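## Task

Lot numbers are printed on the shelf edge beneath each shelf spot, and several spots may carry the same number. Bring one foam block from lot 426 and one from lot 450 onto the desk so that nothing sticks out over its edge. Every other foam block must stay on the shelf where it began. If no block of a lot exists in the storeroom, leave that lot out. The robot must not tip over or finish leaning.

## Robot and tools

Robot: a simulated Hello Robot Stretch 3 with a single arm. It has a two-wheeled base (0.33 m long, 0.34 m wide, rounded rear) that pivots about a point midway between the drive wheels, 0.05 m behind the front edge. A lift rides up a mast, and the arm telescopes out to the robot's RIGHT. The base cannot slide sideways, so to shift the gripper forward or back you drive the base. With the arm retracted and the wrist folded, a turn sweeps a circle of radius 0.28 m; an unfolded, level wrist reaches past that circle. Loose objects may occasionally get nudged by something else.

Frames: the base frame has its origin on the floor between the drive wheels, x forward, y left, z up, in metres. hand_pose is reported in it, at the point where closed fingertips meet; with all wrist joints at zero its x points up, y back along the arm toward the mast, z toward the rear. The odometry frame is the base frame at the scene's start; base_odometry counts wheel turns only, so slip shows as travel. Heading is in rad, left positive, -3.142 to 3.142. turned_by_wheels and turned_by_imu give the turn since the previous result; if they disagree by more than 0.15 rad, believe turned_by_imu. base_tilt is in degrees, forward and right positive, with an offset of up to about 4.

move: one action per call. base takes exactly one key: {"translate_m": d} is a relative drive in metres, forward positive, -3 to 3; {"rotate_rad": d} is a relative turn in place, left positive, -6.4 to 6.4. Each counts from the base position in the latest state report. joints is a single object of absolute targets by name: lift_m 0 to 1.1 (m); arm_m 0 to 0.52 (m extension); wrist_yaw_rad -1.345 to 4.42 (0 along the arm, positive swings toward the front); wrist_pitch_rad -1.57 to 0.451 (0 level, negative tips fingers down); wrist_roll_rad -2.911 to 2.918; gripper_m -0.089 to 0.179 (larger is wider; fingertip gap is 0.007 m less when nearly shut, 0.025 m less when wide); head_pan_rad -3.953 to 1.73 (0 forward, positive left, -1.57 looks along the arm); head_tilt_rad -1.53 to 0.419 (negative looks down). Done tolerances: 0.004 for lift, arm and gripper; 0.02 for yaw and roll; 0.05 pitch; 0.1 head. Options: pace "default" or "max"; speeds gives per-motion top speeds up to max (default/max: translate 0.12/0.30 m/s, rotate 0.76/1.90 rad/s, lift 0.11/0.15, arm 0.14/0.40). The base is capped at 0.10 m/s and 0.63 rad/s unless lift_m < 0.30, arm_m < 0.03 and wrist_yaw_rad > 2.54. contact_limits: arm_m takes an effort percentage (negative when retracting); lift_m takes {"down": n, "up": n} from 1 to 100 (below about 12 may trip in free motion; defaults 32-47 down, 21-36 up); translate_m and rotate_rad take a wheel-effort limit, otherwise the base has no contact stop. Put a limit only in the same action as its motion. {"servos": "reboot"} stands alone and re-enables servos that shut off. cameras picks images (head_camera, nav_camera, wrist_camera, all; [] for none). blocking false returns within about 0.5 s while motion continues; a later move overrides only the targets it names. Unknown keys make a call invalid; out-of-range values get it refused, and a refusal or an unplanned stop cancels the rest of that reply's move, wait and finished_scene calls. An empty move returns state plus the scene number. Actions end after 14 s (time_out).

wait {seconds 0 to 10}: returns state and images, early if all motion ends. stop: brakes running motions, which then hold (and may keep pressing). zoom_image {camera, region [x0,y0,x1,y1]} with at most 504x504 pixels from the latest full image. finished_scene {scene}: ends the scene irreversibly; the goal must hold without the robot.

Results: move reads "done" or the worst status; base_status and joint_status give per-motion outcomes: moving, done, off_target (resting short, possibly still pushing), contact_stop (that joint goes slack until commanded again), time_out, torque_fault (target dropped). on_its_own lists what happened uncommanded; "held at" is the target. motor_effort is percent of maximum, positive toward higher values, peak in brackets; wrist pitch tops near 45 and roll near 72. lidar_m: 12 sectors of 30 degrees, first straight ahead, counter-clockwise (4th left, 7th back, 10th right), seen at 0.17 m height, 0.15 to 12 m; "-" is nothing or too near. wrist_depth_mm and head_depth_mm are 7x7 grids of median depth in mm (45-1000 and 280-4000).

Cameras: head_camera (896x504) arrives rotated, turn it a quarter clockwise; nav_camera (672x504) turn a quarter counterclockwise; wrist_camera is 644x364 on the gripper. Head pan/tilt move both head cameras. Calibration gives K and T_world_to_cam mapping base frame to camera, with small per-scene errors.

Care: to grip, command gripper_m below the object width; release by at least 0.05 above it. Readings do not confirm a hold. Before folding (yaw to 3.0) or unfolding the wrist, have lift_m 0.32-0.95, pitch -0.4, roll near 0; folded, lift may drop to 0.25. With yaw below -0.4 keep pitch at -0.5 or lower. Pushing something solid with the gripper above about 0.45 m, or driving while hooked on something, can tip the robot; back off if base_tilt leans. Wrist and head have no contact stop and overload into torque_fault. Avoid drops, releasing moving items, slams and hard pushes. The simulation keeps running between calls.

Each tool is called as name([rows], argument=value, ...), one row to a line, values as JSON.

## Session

move(joints={"head_pan_rad":-1.2,"head_tilt_rad":-0.3})

move(joints={"head_pan_rad":-2.6}, cameras=["nav_camera","head_camera"])

move(joints={"head_pan_rad":1.2}, cameras=["nav_camera","head_camera"])

move(joints={"head_pan_rad":0}, cameras=["nav_camera","head_camera"])

Scene clock: 1.13 s.
move: done
base_odometry: x=+0.000 y=+0.000 heading=+0.000
turned_by_wheels: +0.000
turned_by_imu: +0.000
base_tilt: forward=-0.4 right=-1.2
lidar_m: 0.84 0.77 0.78 0.96 1.17 1.16 1.57 1.48 1.13 1.38 3.08 1.31
head_depth_mm: 2137 2177 2169 2159 1350 1874 1558 / 2539 2552 2622 2573 1545 2030 1552 / 2875 3059 3187 3104 2586 2016 1531 / 2819 3002 3135 3345 2884 2016 1542 / 2766 2877 3025 3170 2868 1999 1528 / 2655 2801 2912 3107 2841 1994 1521 / 2567 2708 2798 2966 2783 1972 1513
base_status: not commanded
joint_positions: lift_m=+0.306 arm_m=+0.001 wrist_yaw_rad=+2.853 wrist_pitch_rad=-0.337 wrist_roll_rad=+0.000 gripper_m=+0.037 head_pan_rad=-1.230 head_tilt_rad=-0.302
joint_status: all done
measured_speeds: all 0
motor_effort: left_wheel=-0.1(0.5) right_wheel=+0.8(1.0) lift_m=+26.7(27.3) arm_m=-8.9(8.9) wrist_yaw_rad=-0.4(2.2) wrist_pitch_rad=+2.1(2.2) wrist_roll_rad=+0.1(0.3) gripper_m=+0.5(1.0) head_pan_rad=+2.1(6.0) head_tilt_rad=-2.6(6.5)
hand_pose: x=+0.0453 y=+0.0786 z=+0.3376 quat_wxyz=(+0.218, +0.707, +0.017, +0.673) (m; base frame)
wrist_depth_mm: 133 - - - - - - / 136 - - - - - - / 144 - - - - - - / 155 186 878 869 822 - - / 170 181 728 663 667 692 663 / 567 194 126 560 129 583 561 / 506 205 314 499 483 492 488
pictures: head_camera (sideways), nav_camera (sideways), wrist_camera
camera_calibration:
head_camera: T_world_to_cam=[[-0.126089, 0.216697, -0.968062, 1.27618], [0.953611, 0.295384, -0.0580858, 0.0694609], [0.273363, -0.930479, -0.24389, 0.271378], [0, 0, 0, 1]] pos_world=[0.0204882, -0.0445506, 1.30564]
nav_camera: T_world_to_cam=[[0.107003, -0.250424, 0.962205, -1.20998], [-0.93739, -0.348013, 0.0136694, 0.0380622], [0.331436, -0.903424, -0.271983, 0.305209], [0, 0, 0, 1]] pos_world=[0.063993, -0.0140283, 1.24674]
wrist_camera: T_world_to_cam=[[0.968732, -0.247103, -0.0223289, -0.0102512], [-0.145362, -0.492322, -0.858189, 0.367545], [0.201068, 0.834601, -0.512847, 0.26461], [0, 0, 0, 1]] pos_world=[0.0101531, -0.0424262, 0.450899]

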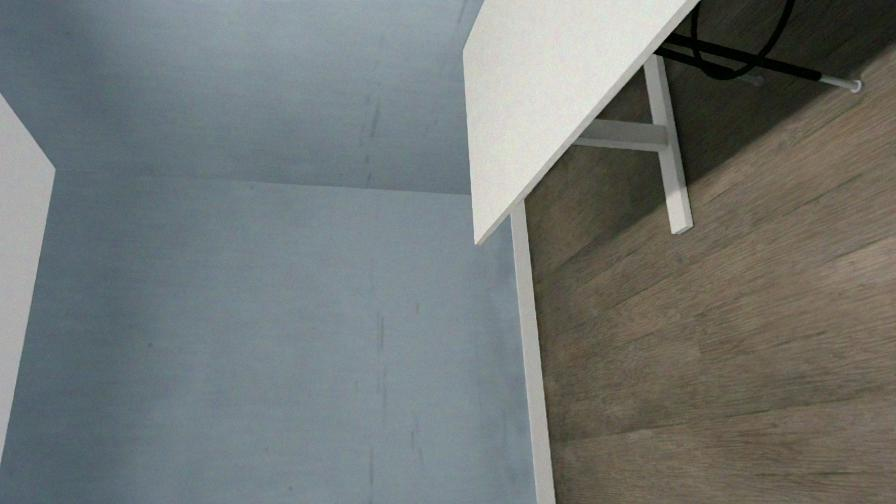

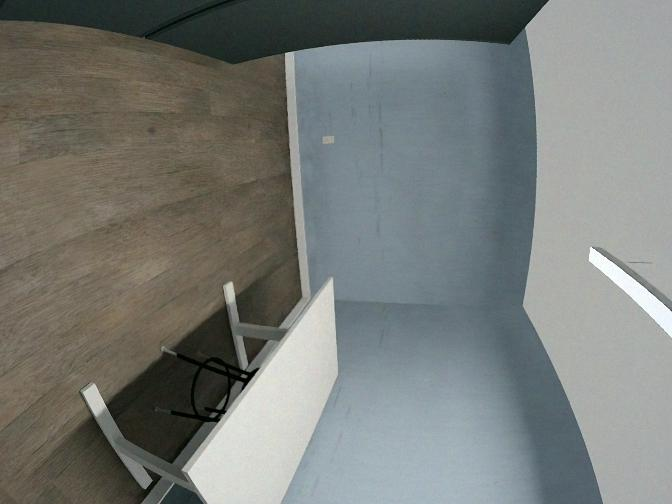

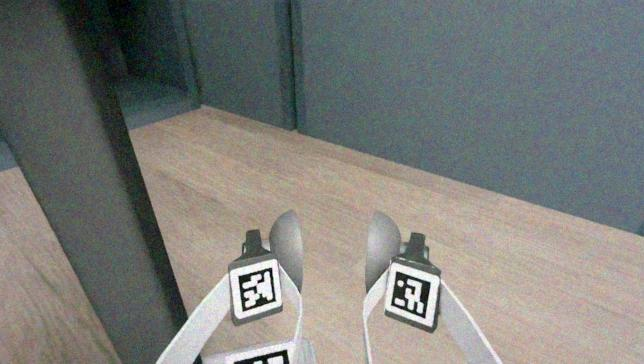

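Scene clock: 2.30 s.
move: done
base_odometry: x=+0.000 y=+0.000 heading=+0.000
turned_by_wheels: +0.000
turned_by_imu: +0.000
base_tilt: forward=-0.3 right=-1.3
lidar_m: 0.85 0.77 0.78 0.96 1.17 1.16 1.57 1.48 1.13 1.37 3.09 1.31
head_depth_mm: 1403 1464 1553 1636 1735 1853 1556 / 1379 1437 1507 1609 1686 1790 1548 / 1337 1401 1475 1557 1648 1742 1547 / 1309 1378 1445 1523 1607 1707 1545 / 1277 1343 1413 1488 1573 1660 1528 / 1276 1340 1393 1470 1543 1639 1514 / 1257 1323 1381 1452 1515 1605 1523
base_status: not commanded
joint_positions: lift_m=+0.306 arm_m=+0.001 wrist_yaw_rad=+2.853 wrist_pitch_rad=-0.337 wrist_roll_rad=+0.000 gripper_m=+0.037 head_pan_rad=-2.639 head_tilt_rad=-0.302
joint_status: all done
measured_speeds: translate_m=+0.000 rotate_rad=+0.000 lift_m=+0.000 arm_m=+0.000 wrist_yaw_rad=+0.000 wrist_pitch_rad=+0.000 wrist_roll_rad=+0.000 head_pan_rad=+0.024 head_tilt_rad=+0.000
motor_effort: left_wheel=-0.2(0.5) right_wheel=+1.0(1.2) lift_m=+26.6(26.8) arm_m=-12.2(12.2) wrist_yaw_rad=-0.8(2.2) wrist_pitch_rad=+2.1(2.1) wrist_roll_rad=+0.0(0.3) gripper_m=+0.4(0.9) head_pan_rad=+3.3(6.0) head_tilt_rad=-0.9(2.7)
hand_pose: x=+0.0453 y=+0.0786 z=+0.3376 quat_wxyz=(+0.218, +0.707, +0.017, +0.673) (m; base frame)
wrist_depth_mm: 134 - - - - - - / 137 - - - - - - / 145 - - - - - - / 156 186 879 866 818 - - / 169 181 726 671 666 694 656 / 571 193 126 563 128 571 570 / 504 204 315 497 486 491 494
pictures: head_camera (sideways), nav_camera (sideways)
camera_calibration:
head_camera: T_world_to_cam=[[0.193692, 0.159193, -0.96806, 1.27424], [0.444429, -0.893929, -0.0580805, 0.0725879], [-0.874624, -0.418984, -0.243897, 0.278311], [0, 0, 0, 1]] pos_world=[-0.0356534, -0.0213548, 1.30564]
nav_camera: T_world_to_cam=[[-0.230026, -0.145755, 0.962207, -1.20794], [-0.493777, 0.869481, 0.0136662, 0.0354263], [-0.838613, -0.471972, -0.271974, 0.312282], [0, 0, 0, 1]] pos_world=[0.00151779, -0.0594781, 1.24674]

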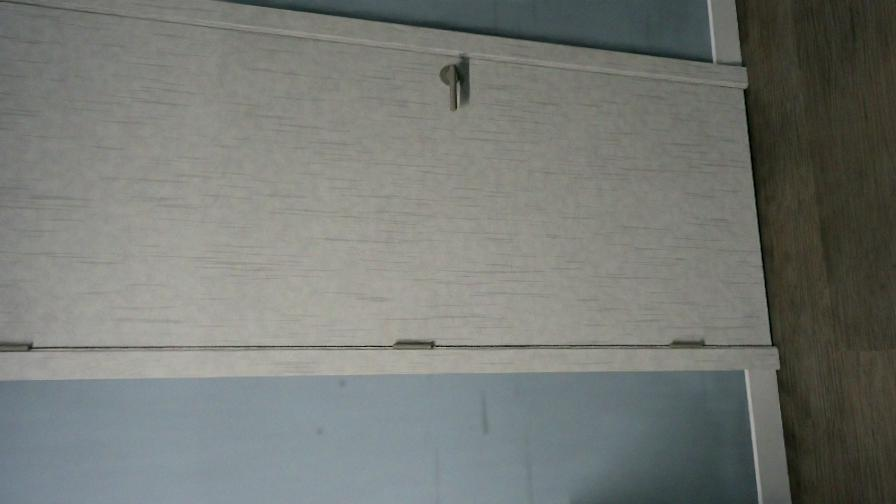

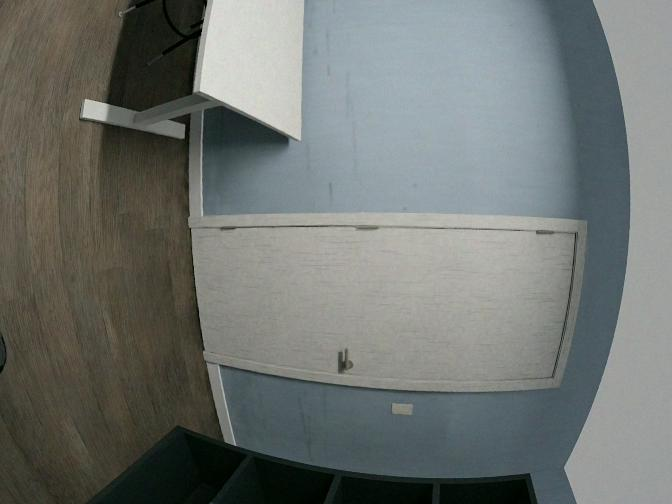

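Scene clock: 5.47 s.
move: done
base_odometry: x=+0.000 y=+0.000 heading=+0.000
turned_by_wheels: +0.000
turned_by_imu: +0.000
base_tilt: forward=-0.5 right=-1.3
lidar_m: 0.84 0.77 0.78 0.96 1.17 1.17 1.58 1.48 1.13 1.37 3.10 1.31
head_depth_mm: 640 664 686 714 742 776 811 / 671 700 727 758 791 829 869 / 711 739 773 804 844 885 932 / 754 785 817 861 905 953 1000 / 800 835 880 919 973 1027 1091 / 853 900 949 1006 1057 1111 1190 / 914 961 1014 1080 1146 1223 1312
base_status: not commanded
joint_positions: lift_m=+0.306 arm_m=+0.001 wrist_yaw_rad=+2.853 wrist_pitch_rad=-0.337 wrist_roll_rad=+0.000 gripper_m=+0.037 head_pan_rad=+1.208 head_tilt_rad=-0.302
joint_status: all done
measured_speeds: translate_m=+0.000 rotate_rad=+0.000 lift_m=+0.000 arm_m=+0.000 wrist_yaw_rad=+0.000 wrist_pitch_rad=+0.000 wrist_roll_rad=+0.000 head_pan_rad=-0.024 head_tilt_rad=+0.000
motor_effort: left_wheel=-0.1(0.8) right_wheel=+0.6(1.5) lift_m=+26.2(27.1) arm_m=-12.0(13.0) wrist_yaw_rad=-0.2(1.9) wrist_pitch_rad=+2.0(2.2) wrist_roll_rad=-0.3(0.3) gripper_m=+0.7(0.9) head_pan_rad=-2.6(5.7) head_tilt_rad=+2.6(2.9)
hand_pose: x=+0.0453 y=+0.0786 z=+0.3376 quat_wxyz=(+0.218, +0.707, +0.017, +0.673) (m; base frame)
wrist_depth_mm: 133 - - - - - - / 136 - - - - - - / 145 - - - - - - / 155 186 868 863 826 - - / 170 180 726 673 670 689 653 / 562 193 126 559 129 570 568 / 506 205 315 495 482 490 490
pictures: head_camera (sideways), nav_camera (sideways)
camera_calibration:
head_camera: T_world_to_cam=[[-0.0441151, -0.246809, -0.968059, 1.27569], [-0.918136, 0.391984, -0.0580972, 0.0809044], [0.393802, 0.886247, -0.243897, 0.27058], [0, 0, 0, 1]] pos_world=[0.0240034, 0.0433388, 1.30564]
nav_camera: T_world_to_cam=[[0.0804864, 0.260139, 0.962211, -1.20982], [0.939858, -0.341294, 0.013654, 0.02664], [0.331948, 0.903242, -0.271963, 0.305205], [0, 0, 0, 1]] pos_world=[-0.0289764, 0.0481382, 1.24674]

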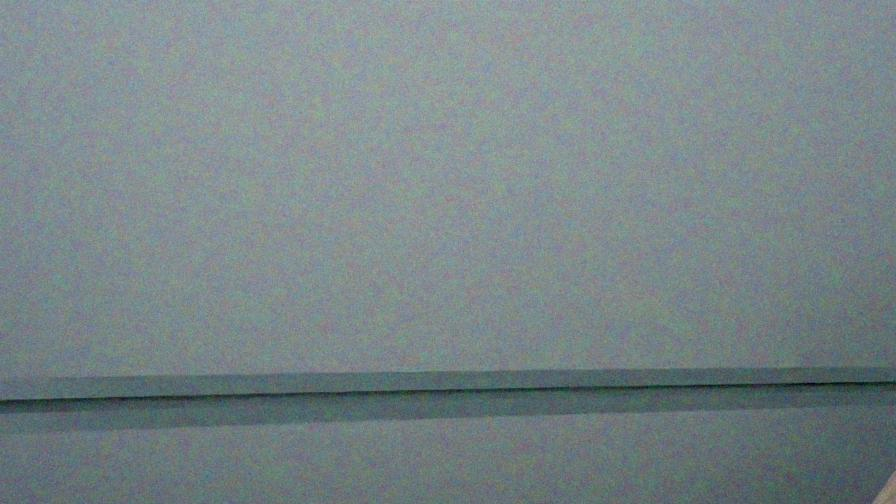

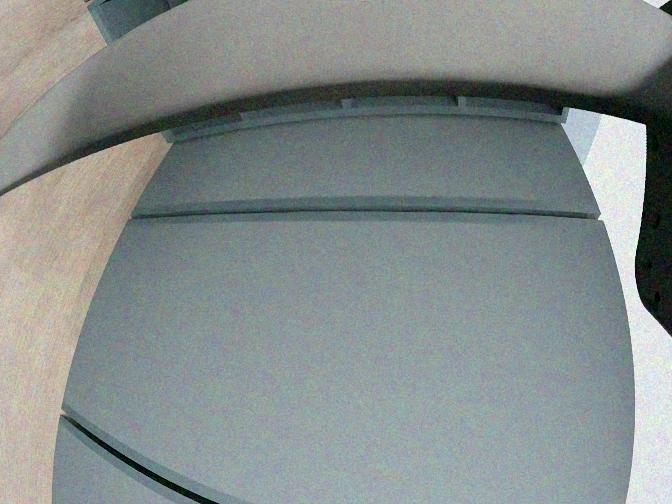

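Scene clock: 6.60 s.
move: done
base_odometry: x=+0.000 y=+0.000 heading=+0.000
turned_by_wheels: +0.000
turned_by_imu: +0.000
base_tilt: forward=-0.3 right=-1.1
lidar_m: 0.84 0.77 0.78 0.96 1.17 1.16 1.58 1.48 1.13 1.38 3.09 1.31
head_depth_mm: 1177 1263 1371 1484 1612 1797 1558 / 1046 1118 1195 1287 1399 1509 1517 / 946 1005 1060 1134 1208 1298 1406 / 863 909 957 1013 1081 1146 1234 / 788 827 872 917 967 1022 1094 / 730 761 799 836 879 929 981 / 679 709 739 771 808 847 892
base_status: not commanded
joint_positions: lift_m=+0.306 arm_m=+0.001 wrist_yaw_rad=+2.853 wrist_pitch_rad=-0.337 wrist_roll_rad=+0.000 gripper_m=+0.037 head_pan_rad=-0.030 head_tilt_rad=-0.302
joint_status: all done
measured_speeds: all 0
motor_effort: left_wheel=-0.6(0.6) right_wheel=+1.0(1.2) lift_m=+26.3(27.4) arm_m=-12.8(12.8) wrist_yaw_rad=-0.9(2.2) wrist_pitch_rad=+2.1(2.1) wrist_roll_rad=-0.1(0.3) gripper_m=+0.6(1.2) head_pan_rad=+2.5(4.8) head_tilt_rad=+4.6(4.7)
hand_pose: x=+0.0453 y=+0.0786 z=+0.3376 quat_wxyz=(+0.218, +0.707, +0.017, +0.673) (m; base frame)
wrist_depth_mm: 134 - - - - - - / 136 - - - - - - / 144 - - - - - - / 155 186 880 867 830 - - / 169 181 730 668 662 684 652 / 570 193 126 561 129 573 568 / 508 205 314 498 482 492 492
pictures: head_camera (sideways), nav_camera (sideways)
camera_calibration:
head_camera: T_world_to_cam=[[-0.247673, -0.0389699, -0.96806, 1.27694], [0.0704003, 0.995825, -0.0580992, 0.0748397], [0.966283, -0.0825413, -0.243895, 0.267074], [0, 0, 0, 1]] pos_world=[0.052926, -0.00272042, 1.30564]
nav_camera: T_world_to_cam=[[0.272164, 0.00894162, 0.962209, -1.21099], [-0.0154223, -0.999788, 0.0136531, 0.0324726], [0.962127, -0.0185554, -0.271969, 0.301365], [0, 0, 0, 1]] pos_world=[0.0401365, 0.0488858, 1.24674]

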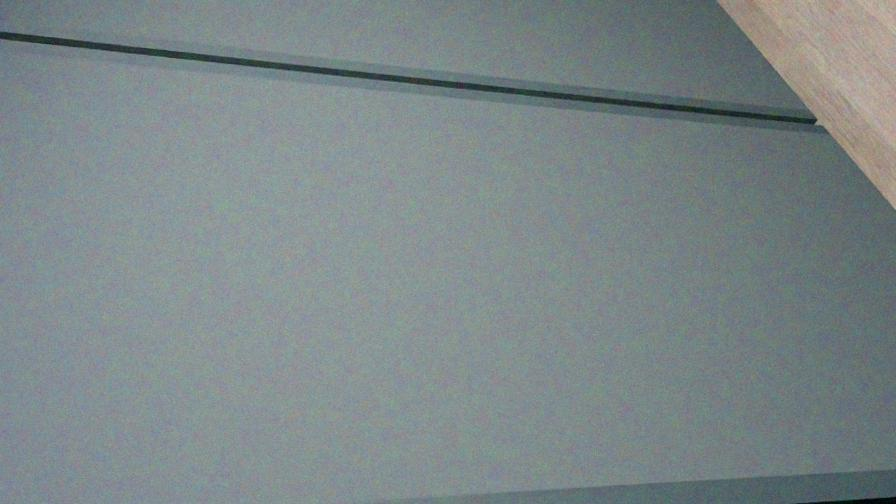

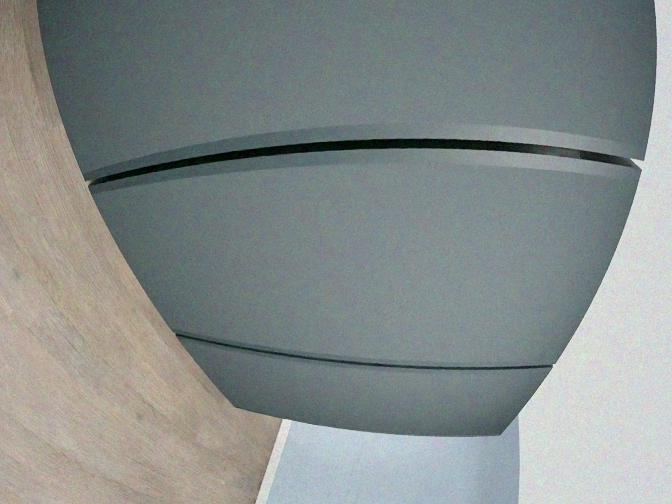

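move(joints={"head_pan_rad":-3.9,"head_tilt_rad":-0.35}, cameras=["nav_camera","head_camera"])

zoom_image(camera="head_camera", region=[390, 0, 890, 500])

move(base={"rotate_rad":-0.75}, joints={"head_pan_rad":0,"head_tilt_rad":-0.4}, cameras=["nav_camera","head_camera"])

Scene clock: 20.90 s.
move: done
base_odometry: x=+0.000 y=+0.000 heading=+0.000
turned_by_wheels: +0.000
turned_by_imu: +0.000
base_tilt: forward=-0.2 right=-1.3
lidar_m: 0.85 0.77 0.78 0.96 1.17 1.17 1.57 1.48 1.13 1.37 3.09 1.31
head_depth_mm: - - - - - - - / 1350 1402 - - - - - / 1364 1412 1516 1545 1576 1710 1434 / 1024 1065 1203 1298 1397 1575 1419 / 1399 1447 1537 1305 1383 1566 1439 / 1417 1470 1575 1685 1534 1753 1450 / 1425 1483 1602 1714 1465 1737 1448
base_status: not commanded
joint_positions: lift_m=+0.306 arm_m=+0.001 wrist_yaw_rad=+2.853 wrist_pitch_rad=-0.337 wrist_roll_rad=+0.000 gripper_m=+0.037 head_pan_rad=-3.908 head_tilt_rad=-0.350
joint_status: all done
measured_speeds: translate_m=+0.000 rotate_rad=+0.000 lift_m=+0.000 arm_m=+0.000 wrist_yaw_rad=+0.000 wrist_pitch_rad=+0.000 wrist_roll_rad=+0.000 head_pan_rad=+0.024 head_tilt_rad=+0.000
motor_effort: left_wheel=+0.1(0.6) right_wheel=+0.1(1.4) lift_m=+26.2(26.9) arm_m=-11.7(12.6) wrist_yaw_rad=+0.6(1.5) wrist_pitch_rad=+2.1(2.1) wrist_roll_rad=+0.1(0.3) gripper_m=+0.8(1.0) head_pan_rad=+3.4(4.8) head_tilt_rad=-3.3(7.9)
hand_pose: x=+0.0453 y=+0.0786 z=+0.3376 quat_wxyz=(+0.218, +0.707, +0.017, +0.673) (m; base frame)
wrist_depth_mm: 133 - - - - - - / 136 - - - - - - / 144 - - - - - - / 156 186 872 865 836 - - / 169 180 723 666 666 692 659 / 575 193 126 559 129 576 571 / 502 205 313 498 485 494 490
pictures: head_camera (sideways), nav_camera (sideways)
camera_calibration:
head_camera: T_world_to_cam=[[0.24295, -0.169831, -0.955056, 1.25699], [-0.719327, -0.692083, -0.0599156, 0.0820173], [-0.650803, 0.701554, -0.290305, 0.337368], [0, 0, 0, 1]] pos_world=[-0.0268268, 0.0335562, 1.30335]
nav_camera: T_world_to_cam=[[-0.240738, 0.208284, 0.947978, -1.18928], [0.682872, 0.730424, 0.0129306, 0.029195], [-0.689733, 0.650461, -0.318072, 0.3714], [0, 0, 0, 1]] pos_world=[-0.0500751, -0.0151978, 1.24517]

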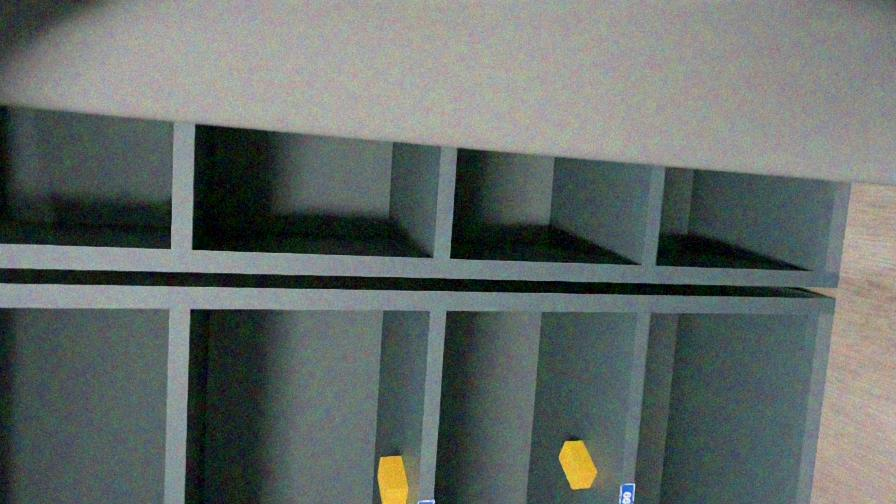

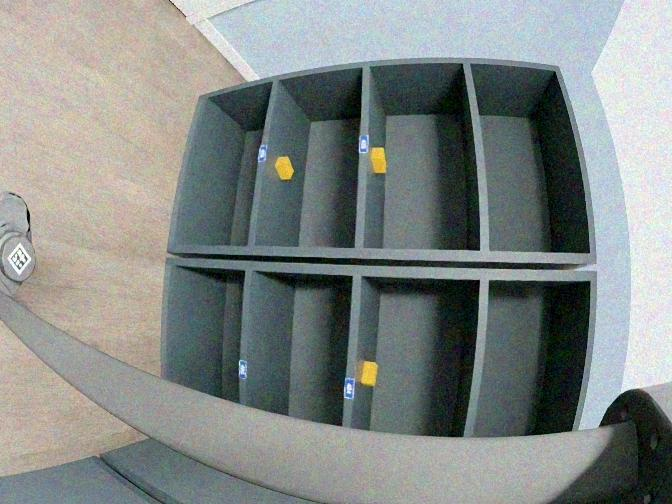

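Scaled by 1.008 from the camera's 896x504 image, which has a finer 1280x720 frame.

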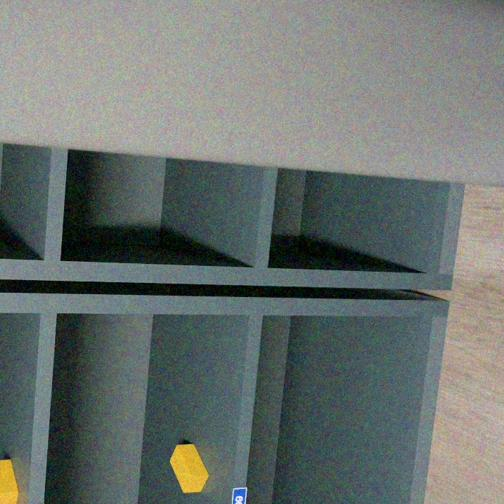

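Scene clock: 24.10 s.
move: done
base_odometry: x=+0.000 y=+0.000 heading=-0.750
turned_by_wheels: -0.750
turned_by_imu: -0.737
base_tilt: forward=-0.3 right=-1.4
lidar_m: 1.91 0.96 0.78 0.77 0.85 1.32 1.16 1.57 1.50 1.15 1.13 2.01
head_depth_mm: 2539 2676 2887 3068 2467 1808 1422 / 2584 2723 2903 3111 2415 1797 1414 / 2626 2771 2961 3142 2396 1772 1408 / 2651 2847 2998 3156 2405 1763 1398 / 2693 2864 3043 3202 2374 1749 1386 / 2649 1929 2019 2140 2146 1733 1390 / 1455 1503 1544 1603 1679 1653 1385
base_status: done
joint_positions: lift_m=+0.306 arm_m=+0.001 wrist_yaw_rad=+2.853 wrist_pitch_rad=-0.337 wrist_roll_rad=+0.000 gripper_m=+0.037 head_pan_rad=+0.008 head_tilt_rad=-0.402
joint_status: all done
measured_speeds: translate_m=+0.000 rotate_rad=+0.000 lift_m=+0.000 arm_m=+0.000 wrist_yaw_rad=+0.000 wrist_pitch_rad=+0.000 wrist_roll_rad=+0.000 head_pan_rad=-0.024 head_tilt_rad=+0.000
motor_effort: left_wheel=+8.4(11.8) right_wheel=-10.1(13.5) lift_m=+26.3(27.2) arm_m=-12.3(12.9) wrist_yaw_rad=-0.2(1.9) wrist_pitch_rad=+2.1(2.1) wrist_roll_rad=+0.3(0.4) gripper_m=+0.5(1.1) head_pan_rad=-3.0(5.8) head_tilt_rad=-0.5(7.8)
hand_pose: x=+0.0453 y=+0.0786 z=+0.3376 quat_wxyz=(+0.218, +0.707, +0.017, +0.673) (m; base frame)
wrist_depth_mm: 134 - - - 768 - - / 136 - - - 826 - - / 144 158 - - 896 - - / 155 171 828 863 862 858 835 / 169 180 725 670 664 687 684 / 569 193 126 560 128 571 574 / 508 205 314 497 484 489 492
pictures: head_camera (sideways), nav_camera (sideways)
camera_calibration:
head_camera: T_world_to_cam=[[-0.341643, -0.049133, -0.938545, 1.23902], [0.0263682, 0.997738, -0.0618302, 0.0799754], [0.93946, -0.0458716, -0.339574, 0.391777], [0, 0, 0, 1]] pos_world=[0.0531337, -0.000946405, 1.30086]
nav_camera: T_world_to_cam=[[0.366509, 0.0201564, 0.930196, -1.16982], [0.0241167, -0.999635, 0.0121588, 0.0341753], [0.930102, 0.017977, -0.366861, 0.425045], [0, 0, 0, 1]] pos_world=[0.03259, 0.0501011, 1.24368]

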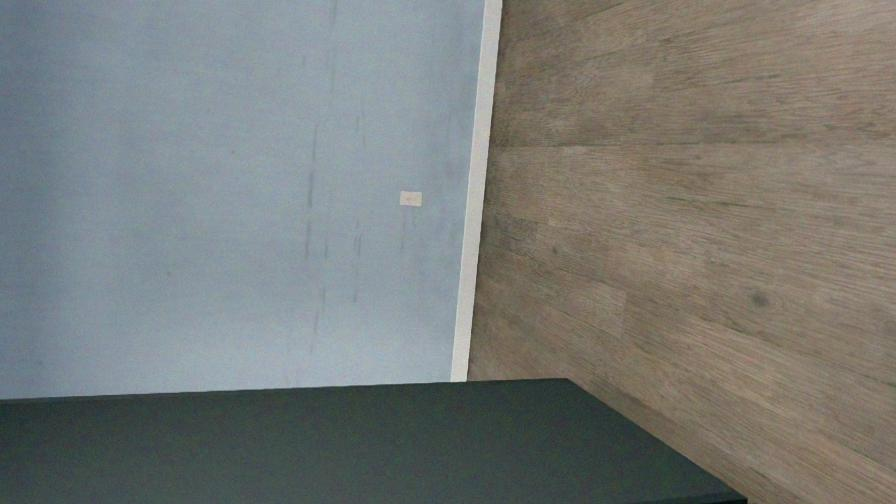

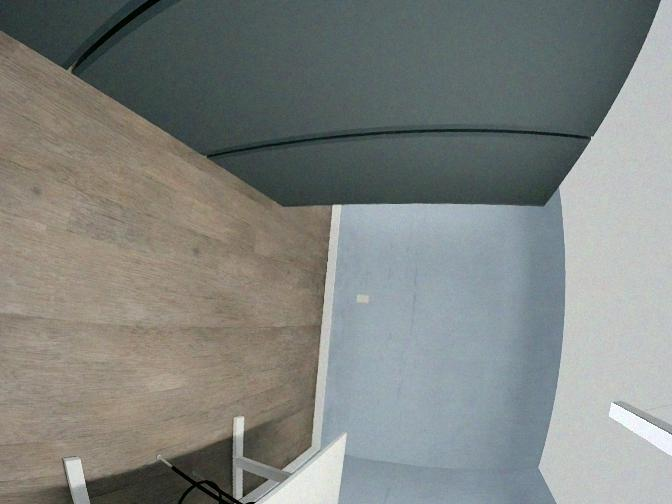

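move(joints={"head_pan_rad":-3.15,"head_tilt_rad":-0.42}, cameras=["nav_camera","head_camera"])

zoom_image(camera="nav_camera", region=[200, 100, 450, 400])

zoom_image(camera="head_camera", region=[380, 0, 640, 250])

zoom_image(camera="head_camera", region=[380, 250, 640, 500])

Scene clock: 35.30 s.
move: done
base_odometry: x=+0.000 y=+0.000 heading=-0.750
turned_by_wheels: +0.000
turned_by_imu: +0.000
base_tilt: forward=-0.3 right=-1.1
lidar_m: 1.91 0.96 0.78 0.77 0.85 1.32 1.17 1.57 1.50 1.15 1.13 2.01
head_depth_mm: 1316 1407 1478 1616 1437 1665 1407 / 1327 1413 1502 1619 1481 1653 1400 / 1339 1431 1513 1659 1476 1652 1382 / 1000 1078 1163 1244 1383 1582 1384 / 1363 1470 1539 1700 1442 1572 1372 / 1381 1497 1564 1707 1581 1615 1370 / 1412 1519 1584 1741 1590 1596 1369
base_status: not commanded
joint_positions: lift_m=+0.306 arm_m=+0.001 wrist_yaw_rad=+2.853 wrist_pitch_rad=-0.337 wrist_roll_rad=+0.000 gripper_m=+0.037 head_pan_rad=-3.158 head_tilt_rad=-0.420
joint_status: all done
measured_speeds: translate_m=+0.000 rotate_rad=+0.000 lift_m=+0.000 arm_m=+0.000 wrist_yaw_rad=+0.000 wrist_pitch_rad=+0.000 wrist_roll_rad=+0.000 head_pan_rad=+0.024 head_tilt_rad=+0.000
motor_effort: left_wheel=+8.8(9.3) right_wheel=-9.9(10.9) lift_m=+26.2(27.3) arm_m=-11.7(12.7) wrist_yaw_rad=-0.7(2.0) wrist_pitch_rad=+2.0(2.2) wrist_roll_rad=-0.1(0.4) gripper_m=+0.6(1.1) head_pan_rad=+3.6(6.2) head_tilt_rad=-4.6(7.3)
hand_pose: x=+0.0453 y=+0.0786 z=+0.3376 quat_wxyz=(+0.218, +0.707, +0.017, +0.673) (m; base frame)
wrist_depth_mm: 134 - - - 765 - - / 136 - - - 815 - - / 145 157 - - 912 - - / 155 170 833 877 861 848 855 / 170 180 732 669 666 683 684 / 574 193 126 564 129 574 577 / 506 204 313 499 482 493 489
pictures: head_camera (sideways), nav_camera (sideways)
camera_calibration:
head_camera: T_world_to_cam=[[0.359561, 0.0402986, -0.932251, 1.22647], [-0.0501707, -0.996787, -0.0624387, 0.0811946], [-0.931772, 0.0692222, -0.356384, 0.425043], [0, 0, 0, 1]] pos_world=[-0.0408752, 0.00208619, 1.29993]
nav_camera: T_world_to_cam=[[-0.383633, -0.0106978, 0.923424, -1.15641], [0.000755379, 0.999929, 0.0118979, 0.0346856], [-0.923486, 0.00526196, -0.383597, 0.458131], [0, 0, 0, 1]] pos_world=[-0.0205849, -0.0494648, 1.24318]

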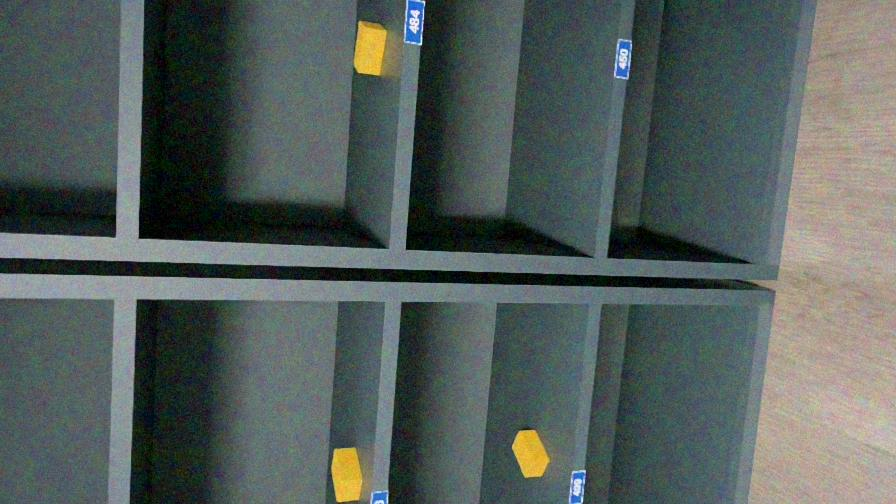

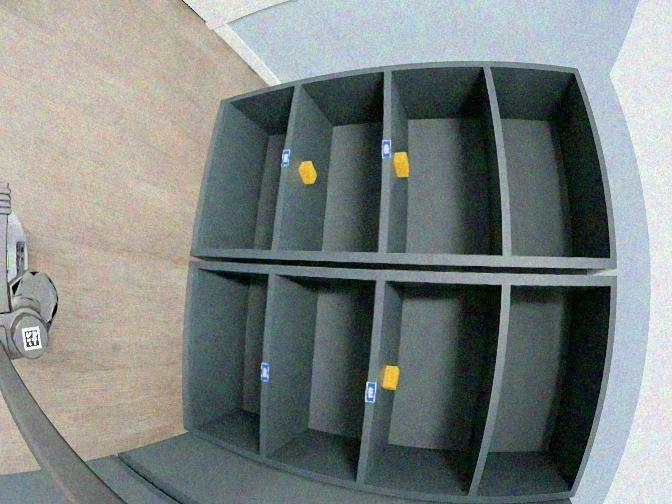

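Scaled by 1.680 from the camera's 672x504 image, which has a finer 792x594 frame.

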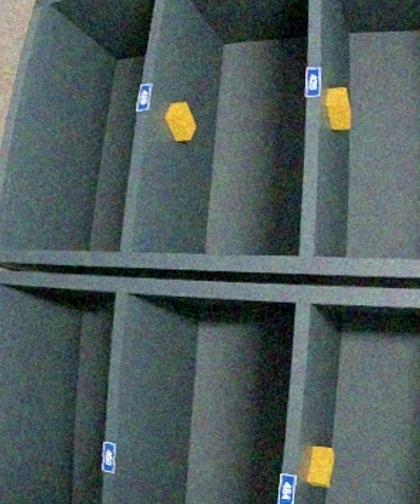

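Scaled by 1.938 from the camera's 896x504 image, which has a finer 1280x720 frame.

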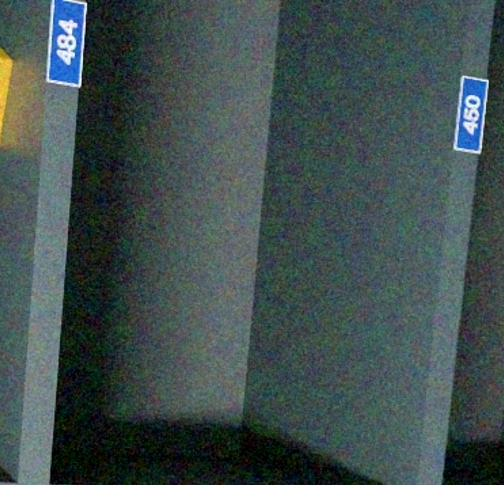

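Scaled by 1.938 from the camera's 896x504 image, which has a finer 1280x720 frame.

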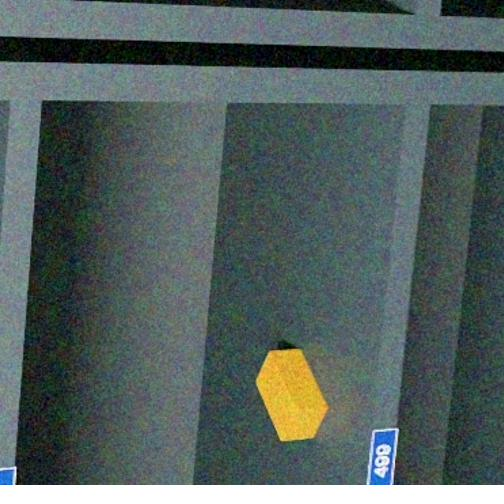

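zoom_image(camera="nav_camera", region=[270, 130, 420, 190])

move(joints={"head_pan_rad":-2.95,"head_tilt_rad":-0.42}, cameras=["head_camera"])

zoom_image(camera="head_camera", region=[340, 280, 620, 440])

Scaled by 3.360 from the camera's 672x504 image, which has a finer 792x594 frame.

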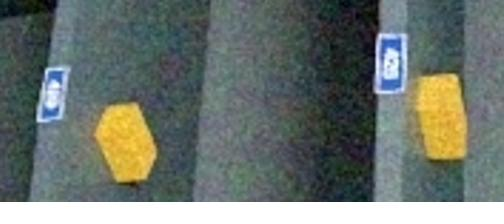

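Scene clock: 41.63 s.
move: done
base_odometry: x=+0.000 y=+0.000 heading=-0.750
turned_by_wheels: +0.000
turned_by_imu: +0.000
base_tilt: forward=-0.3 right=-1.0
lidar_m: 1.91 0.96 0.78 0.77 0.85 1.32 1.17 1.57 1.51 1.15 1.13 2.01
head_depth_mm: 1287 1374 1454 1562 1413 1660 1365 / 973 1037 1152 1277 1403 1647 1394 / 1393 1469 1544 1655 1352 1456 1400 / 1443 1539 1610 1746 1620 1649 1388 / 1492 1591 1637 1811 1899 1629 1384 / 1550 1656 1727 1861 1896 1654 1374 / 1452 1502 1523 1646 1708 1699 1364
base_status: not commanded
joint_positions: lift_m=+0.306 arm_m=+0.001 wrist_yaw_rad=+2.853 wrist_pitch_rad=-0.337 wrist_roll_rad=+0.000 gripper_m=+0.037 head_pan_rad=-2.943 head_tilt_rad=-0.420
joint_status: all done
measured_speeds: all 0
motor_effort: left_wheel=+8.6(9.2) right_wheel=-10.1(10.6) lift_m=+26.5(27.0) arm_m=-11.7(12.2) wrist_yaw_rad=-0.8(2.2) wrist_pitch_rad=+2.0(2.2) wrist_roll_rad=+0.2(0.2) gripper_m=+0.2(0.7) head_pan_rad=+2.1(4.3) head_tilt_rad=-3.2(6.5)
hand_pose: x=+0.0453 y=+0.0786 z=+0.3376 quat_wxyz=(+0.218, +0.707, +0.017, +0.673) (m; base frame)
wrist_depth_mm: 134 - - - 768 - - / 136 - - - 823 - - / 145 157 - - 891 - - / 156 171 843 877 864 846 849 / 169 181 737 675 666 684 678 / 581 193 126 565 129 572 574 / 503 204 316 498 483 491 493
pictures: head_camera (sideways)
camera_calibration:
head_camera: T_world_to_cam=[[0.34289, 0.116109, -0.932172, 1.22645], [0.163743, -0.984528, -0.0623997, 0.0798717], [-0.924994, -0.13124, -0.356597, 0.42537], [0, 0, 0, 1]] pos_world=[-0.0401497, -0.00794048, 1.29993]

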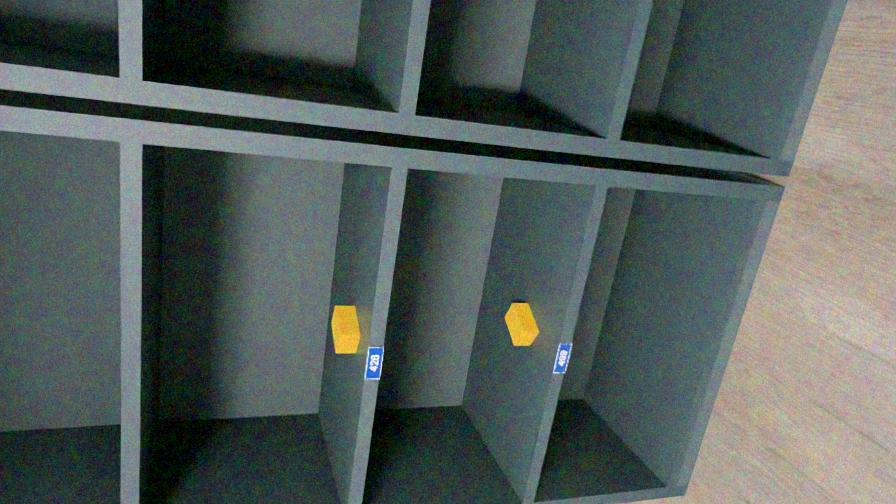

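Scaled by 1.800 from the camera's 896x504 image, which has a finer 1280x720 frame.

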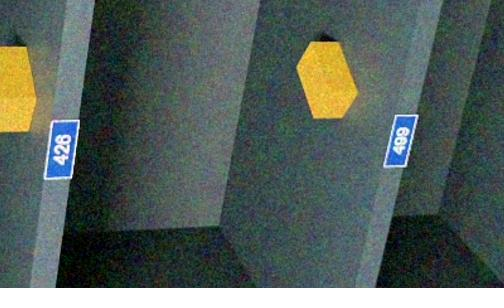

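move(base={"rotate_rad":-2.5}, pace="max", cameras=[])

move(base={"translate_m":0.95}, pace="max", cameras=[])

move(base={"rotate_rad":0.67}, joints={"head_pan_rad":-1.57,"head_tilt_rad":-0.4,"lift_m":0.6}, pace="max", cameras=["head_camera"])

Scene clock: 73.10 s.
move: done
base_odometry: x=+0.000 y=+0.000 heading=+3.034
turned_by_wheels: -2.500
turned_by_imu: -2.459
base_tilt: forward=-0.2 right=-1.0
lidar_m: 1.57 1.48 1.13 1.33 3.10 1.46 0.88 0.77 0.77 0.92 1.51 1.16
head_depth_mm: 939 1022 1127 1257 1404 1595 1410 / 873 941 1033 1132 1263 1418 1398 / 814 874 950 1042 1137 1270 1347 / 761 814 877 951 1039 1150 1263 / 715 762 817 882 957 1042 1155 / 673 716 767 824 897 967 1059 / 642 680 723 765 823 889 964
base_status: done
joint_positions: lift_m=+0.306 arm_m=+0.001 wrist_yaw_rad=+2.853 wrist_pitch_rad=-0.337 wrist_roll_rad=+0.000 gripper_m=+0.037 head_pan_rad=-2.950 head_tilt_rad=-0.420
joint_status: not commanded
measured_speeds: all 0
motor_effort: left_wheel=+7.8(12.3) right_wheel=-9.7(13.7) lift_m=+26.5(27.0) arm_m=-12.4(13.1) wrist_yaw_rad=+0.3(1.8) wrist_pitch_rad=+2.0(2.1) wrist_roll_rad=+0.1(0.3) gripper_m=+0.2(1.1) head_pan_rad=-2.4(3.7) head_tilt_rad=-3.2(4.5)
hand_pose: x=+0.0453 y=+0.0786 z=+0.3376 quat_wxyz=(+0.218, +0.707, +0.017, +0.673) (m; base frame)
wrist_depth_mm: 133 - - - - - - / 136 - - - - - - / 144 - - - - - - / 155 186 872 856 845 858 840 / 169 180 725 669 661 684 687 / 573 193 126 556 129 575 575 / 506 204 312 494 483 494 493
pictures: none
No camera images: "cameras" was empty.

Scene clock: 83.57 s.
move: done
base_odometry: x=-0.944 y=+0.102 heading=+3.034
turned_by_wheels: +0.000
turned_by_imu: +0.000
base_tilt: forward=-0.2 right=-1.2
lidar_m: 0.64 0.80 0.80 0.95 1.67 2.77 1.66 1.46 1.46 0.69 0.96 0.70
head_depth_mm: 1809 1950 2148 2406 2390 1778 1406 / 1667 1807 1977 2171 2276 1764 1394 / 1559 1663 1814 1974 2130 1746 1394 / 1461 1565 1682 1809 2004 1740 1378 / 1370 1458 1561 1712 1832 1709 1383 / 1301 1375 1461 1574 1698 1705 1370 / 1226 1296 1376 1465 1575 1640 1364
base_status: done
joint_positions: lift_m=+0.306 arm_m=+0.001 wrist_yaw_rad=+2.853 wrist_pitch_rad=-0.337 wrist_roll_rad=+0.000 gripper_m=+0.037 head_pan_rad=-2.950 head_tilt_rad=-0.420
joint_status: not commanded
measured_speeds: all 0
motor_effort: left_wheel=+2.5(12.3) right_wheel=+6.6(10.3) lift_m=+26.1(27.3) arm_m=-11.4(12.7) wrist_yaw_rad=+0.8(2.1) wrist_pitch_rad=+2.1(2.2) wrist_roll_rad=+0.2(0.4) gripper_m=+0.8(1.0) head_pan_rad=-2.1(3.3) head_tilt_rad=-3.4(4.3)
hand_pose: x=+0.0453 y=+0.0786 z=+0.3376 quat_wxyz=(+0.218, +0.707, +0.017, +0.673) (m; base frame)
wrist_depth_mm: 133 - - 916 - - - / 137 - - - - - - / 145 - - - - - - / 155 187 885 863 851 818 702 / 170 182 740 671 665 680 681 / 572 193 126 563 129 574 570 / 501 204 313 496 478 493 494
pictures: none
No camera images: "cameras" was empty.

Scene clock: 86.30 s.
move: done
base_odometry: x=-0.944 y=+0.102 heading=-2.580
turned_by_wheels: +0.670
turned_by_imu: +0.659
base_tilt: forward=-0.3 right=-1.3
lidar_m: 0.80 0.82 1.08 1.16 2.28 1.56 1.46 1.48 0.69 0.96 0.63 0.88
head_depth_mm: 437 883 936 938 637 991 847 / 443 873 931 943 630 1064 842 / 452 865 922 933 623 1064 838 / 460 857 912 919 587 1053 810 / 469 846 901 907 582 1047 829 / 479 837 893 896 576 1041 828 / 489 830 885 884 572 1038 826
base_status: done
joint_positions: lift_m=+0.600 arm_m=+0.001 wrist_yaw_rad=+2.853 wrist_pitch_rad=-0.339 wrist_roll_rad=+0.000 gripper_m=+0.037 head_pan_rad=-1.567 head_tilt_rad=-0.400
joint_status: all done
measured_speeds: all 0
motor_effort: left_wheel=-8.4(12.6) right_wheel=+8.4(12.2) lift_m=+27.8(32.4) arm_m=-12.0(12.8) wrist_yaw_rad=-1.0(2.1) wrist_pitch_rad=+2.2(2.5) wrist_roll_rad=-0.1(0.3) gripper_m=+0.6(1.1) head_pan_rad=-2.4(4.8) head_tilt_rad=+5.2(6.8)
hand_pose: x=+0.0452 y=+0.0785 z=+0.6309 quat_wxyz=(+0.218, +0.706, +0.018, +0.673) (m; base frame)
wrist_depth_mm: 134 - - - - - - / 136 - - - - - - / 144 - - - - - - / 156 186 - - - - - / 172 181 - - - - - / 936 194 126 929 129 938 - / 839 206 788 820 791 827 784
pictures: head_camera (sideways)
camera_calibration:
head_camera: T_world_to_cam=[[-0.0474519, 0.340287, -0.939123, 1.23791], [0.997591, -0.0314838, -0.0618141, 0.0739971], [-0.0506018, -0.939794, -0.337973, 0.395696], [0, 0, 0, 1]] pos_world=[0.00494524, -0.0470425, 1.30086]

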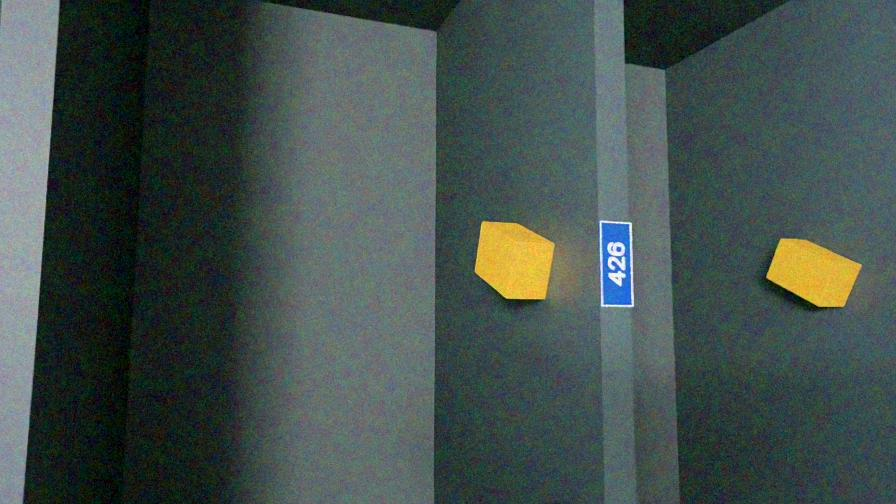

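move(joints={"lift_m":0.94,"wrist_pitch_rad":-0.4}, cameras=[])

move(joints={"wrist_yaw_rad":0,"gripper_m":0.17,"lift_m":1.08}, cameras=["head_camera","wrist_camera"])

Scene clock: 105.60 s.
move: done
base_odometry: x=-0.944 y=+0.102 heading=-2.580
turned_by_wheels: +0.000
turned_by_imu: +0.000
base_tilt: forward=-0.3 right=-1.2
lidar_m: 0.80 0.82 1.08 1.16 2.28 1.56 1.46 1.49 0.69 0.96 0.63 0.88
head_depth_mm: 436 883 941 930 636 995 - / 442 871 935 944 630 1064 870 / 451 865 928 934 624 1063 864 / 458 853 915 924 586 1052 835 / 468 847 903 911 580 1047 881 / 478 838 893 898 578 1039 850 / 489 832 882 886 571 1035 823
base_status: not commanded
joint_positions: lift_m=+0.940 arm_m=+0.001 wrist_yaw_rad=+2.853 wrist_pitch_rad=-0.413 wrist_roll_rad=+0.000 gripper_m=+0.037 head_pan_rad=-1.570 head_tilt_rad=-0.400
joint_status: all done
measured_speeds: all 0
motor_effort: left_wheel=-8.2(8.9) right_wheel=+8.3(9.3) lift_m=+29.8(33.0) arm_m=-7.8(10.4) wrist_yaw_rad=-0.1(1.8) wrist_pitch_rad=+2.0(4.5) wrist_roll_rad=-0.3(0.3) gripper_m=+0.4(0.9) head_pan_rad=-2.6(4.0) head_tilt_rad=+4.5(5.5)
hand_pose: x=+0.0428 y=+0.0702 z=+0.9539 quat_wxyz=(+0.243, +0.705, +0.044, +0.664) (m; base frame)
wrist_depth_mm: 134 - - - - - - / 138 - - - - - - / 150 - - - - - - / 163 182 - - - - - / - 191 - - - - - / - 208 126 - 128 - - / - - - - - - -
pictures: none
No camera images: "cameras" was empty.

Scene clock: 108.03 s.
move: done
base_odometry: x=-0.944 y=+0.102 heading=-2.580
turned_by_wheels: +0.000
turned_by_imu: +0.000
base_tilt: forward=-0.3 right=-1.2
lidar_m: 0.80 0.82 1.08 1.16 2.28 1.56 1.46 1.49 0.69 0.96 0.64 0.88
head_depth_mm: 437 880 928 - - - - / 444 876 924 - - - - / 451 864 913 - - - - / 459 854 913 949 585 - 800 / 468 846 904 908 582 1008 829 / 478 837 891 894 575 1037 828 / 488 828 882 882 574 1030 826
base_status: not commanded
joint_positions: lift_m=+1.080 arm_m=+0.001 wrist_yaw_rad=+0.003 wrist_pitch_rad=-0.413 wrist_roll_rad=+0.000 gripper_m=+0.170 head_pan_rad=-1.570 head_tilt_rad=-0.400
joint_status: all done
measured_speeds: all 0
motor_effort: left_wheel=-8.4(8.9) right_wheel=+8.0(9.5) lift_m=+27.8(33.0) arm_m=-6.3(7.8) wrist_yaw_rad=-4.1(6.8) wrist_pitch_rad=+2.0(2.1) wrist_roll_rad=+0.0(0.3) gripper_m=+0.0(83.4) head_pan_rad=-3.0(3.7) head_tilt_rad=+4.1(5.2)
hand_pose: x=-0.0208 y=-0.3705 z=+1.0937 quat_wxyz=(+0.693, +0.146, -0.691, -0.144) (m; base frame)
wrist_depth_mm: - - - - - 658 - / - - - - - - - / - - - 418 - - - / - - - - - - - / - 143 - 351 - 140 - / - 124 - - - 134 - / - - - 698 - - 106
pictures: head_camera (sideways), wrist_camera
camera_calibration:
head_camera: T_world_to_cam=[[-0.0465791, 0.340111, -0.939231, 1.23809], [0.997507, -0.0340669, -0.0618053, 0.0739781], [-0.0530173, -0.939768, -0.337676, 0.395442], [0, 0, 0, 1]] pos_world=[0.00484101, -0.0469448, 1.30096]
wrist_camera: T_world_to_cam=[[-0.998883, -0.039982, -0.0251983, -0.0014525], [-0.00250138, 0.577163, -0.816625, 1.13949], [0.0471938, -0.815649, -0.576618, 0.49558], [0, 0, 0, 1]] pos_world=[-0.0219889, -0.253512, 1.21626]

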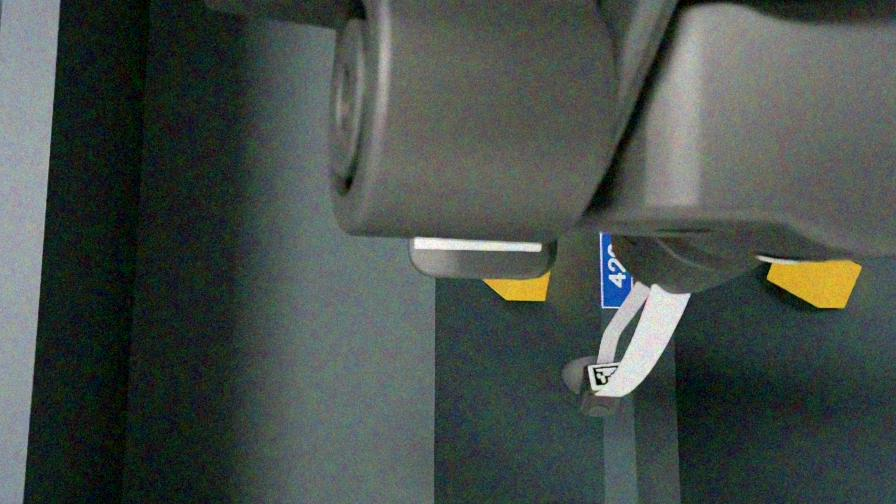

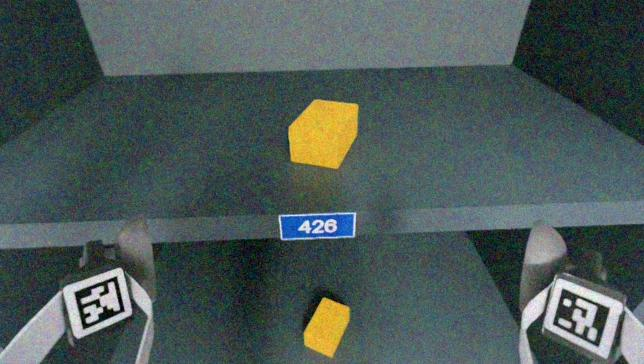

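move(base={"translate_m":0.063}, joints={"wrist_yaw_rad":-0.2,"lift_m":1.095}, cameras=[])

move(joints={"arm_m":0.2}, contact_limits={"arm_m":30}, cameras=["wrist_camera"])

Scene clock: 128.03 s.
move: done
base_odometry: x=-0.998 y=+0.068 heading=-2.580
turned_by_wheels: +0.000
turned_by_imu: +0.000
base_tilt: forward=-0.2 right=-1.1
lidar_m: 0.74 0.75 0.95 1.14 2.39 1.62 1.52 0.79 0.73 0.96 0.60 0.81
head_depth_mm: 436 872 - - - - - / 442 865 - - - - - / 450 858 - - - - - / 458 849 908 919 620 1094 - / 468 841 900 906 552 1050 832 / 477 828 888 895 576 1043 829 / 488 824 878 885 572 1041 826
base_status: done
joint_positions: lift_m=+1.095 arm_m=+0.001 wrist_yaw_rad=-0.197 wrist_pitch_rad=-0.413 wrist_roll_rad=+0.000 gripper_m=+0.170 head_pan_rad=-1.570 head_tilt_rad=-0.400
joint_status: all done
measured_speeds: all 0
motor_effort: left_wheel=+5.7(8.2) right_wheel=+6.8(12.2) lift_m=+29.4(30.5) arm_m=-3.2(4.7) wrist_yaw_rad=-1.6(6.3) wrist_pitch_rad=+2.0(2.1) wrist_roll_rad=+0.0(0.4) gripper_m=+0.0(1.1) head_pan_rad=-2.8(3.2) head_tilt_rad=+3.5(4.9)
hand_pose: x=-0.0656 y=-0.3661 z=+1.1087 quat_wxyz=(+0.675, +0.077, -0.703, -0.213) (m; base frame)
wrist_depth_mm: - - - - - - - / - - - - - - - / - - - - - - - / - - - - - - - / - 143 - 365 - - - / - 125 - - - 134 - / - - - 717 - 723 106
pictures: none
No camera images: "cameras" was empty.

Scene clock: 130.73 s.
move: done
base_odometry: x=-0.998 y=+0.068 heading=-2.580
turned_by_wheels: +0.000
turned_by_imu: +0.000
base_tilt: forward=-0.2 right=-1.1
lidar_m: 0.74 0.75 0.96 1.15 2.39 1.63 1.52 0.79 0.73 0.96 0.60 0.81
head_depth_mm: 436 866 952 885 635 1051 846 / 443 851 - 755 631 1066 844 / 451 851 283 343 592 1063 836 / 458 849 889 287 587 1052 809 / 468 838 901 905 583 1045 829 / 478 835 887 898 577 1038 827 / 488 826 877 885 573 1033 822
base_status: not commanded
joint_positions: lift_m=+1.095 arm_m=+0.200 wrist_yaw_rad=-0.197 wrist_pitch_rad=-0.413 wrist_roll_rad=+0.000 gripper_m=+0.170 head_pan_rad=-1.570 head_tilt_rad=-0.400
joint_status: all done
measured_speeds: all 0
motor_effort: left_wheel=+5.8(6.1) right_wheel=+7.1(8.0) lift_m=+27.5(29.5) arm_m=+12.1(14.3) wrist_yaw_rad=-2.6(4.5) wrist_pitch_rad=+2.1(2.1) wrist_roll_rad=-0.1(0.3) gripper_m=+0.8(1.0) head_pan_rad=-2.1(3.5) head_tilt_rad=+4.0(4.6)
contact_limits: arm_m 30 (drawing in: default 31, maximum 55; extending or still: default 39, maximum 69)
hand_pose: x=-0.0656 y=-0.5656 z=+1.1087 quat_wxyz=(+0.675, +0.077, -0.703, -0.213) (m; base frame)
wrist_depth_mm: - - - - - 551 - / - - - - - - - / - - - - - - - / - - - - - - - / - 143 - 277 - - - / - 124 - - - - - / - - - - - - 106
pictures: wrist_camera
camera_calibration:
wrist_camera: T_world_to_cam=[[-0.98687, 0.159548, -0.0251528, 0.0599937], [0.112349, 0.566188, -0.816584, 1.26544], [-0.116043, -0.808687, -0.576679, 0.340599], [0, 0, 0, 1]] pos_world=[-0.0434403, -0.45061, 1.23126]

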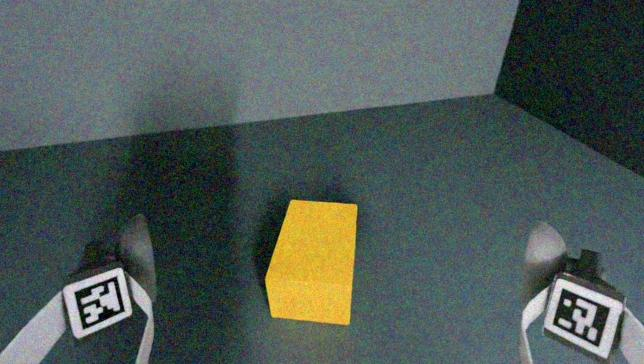

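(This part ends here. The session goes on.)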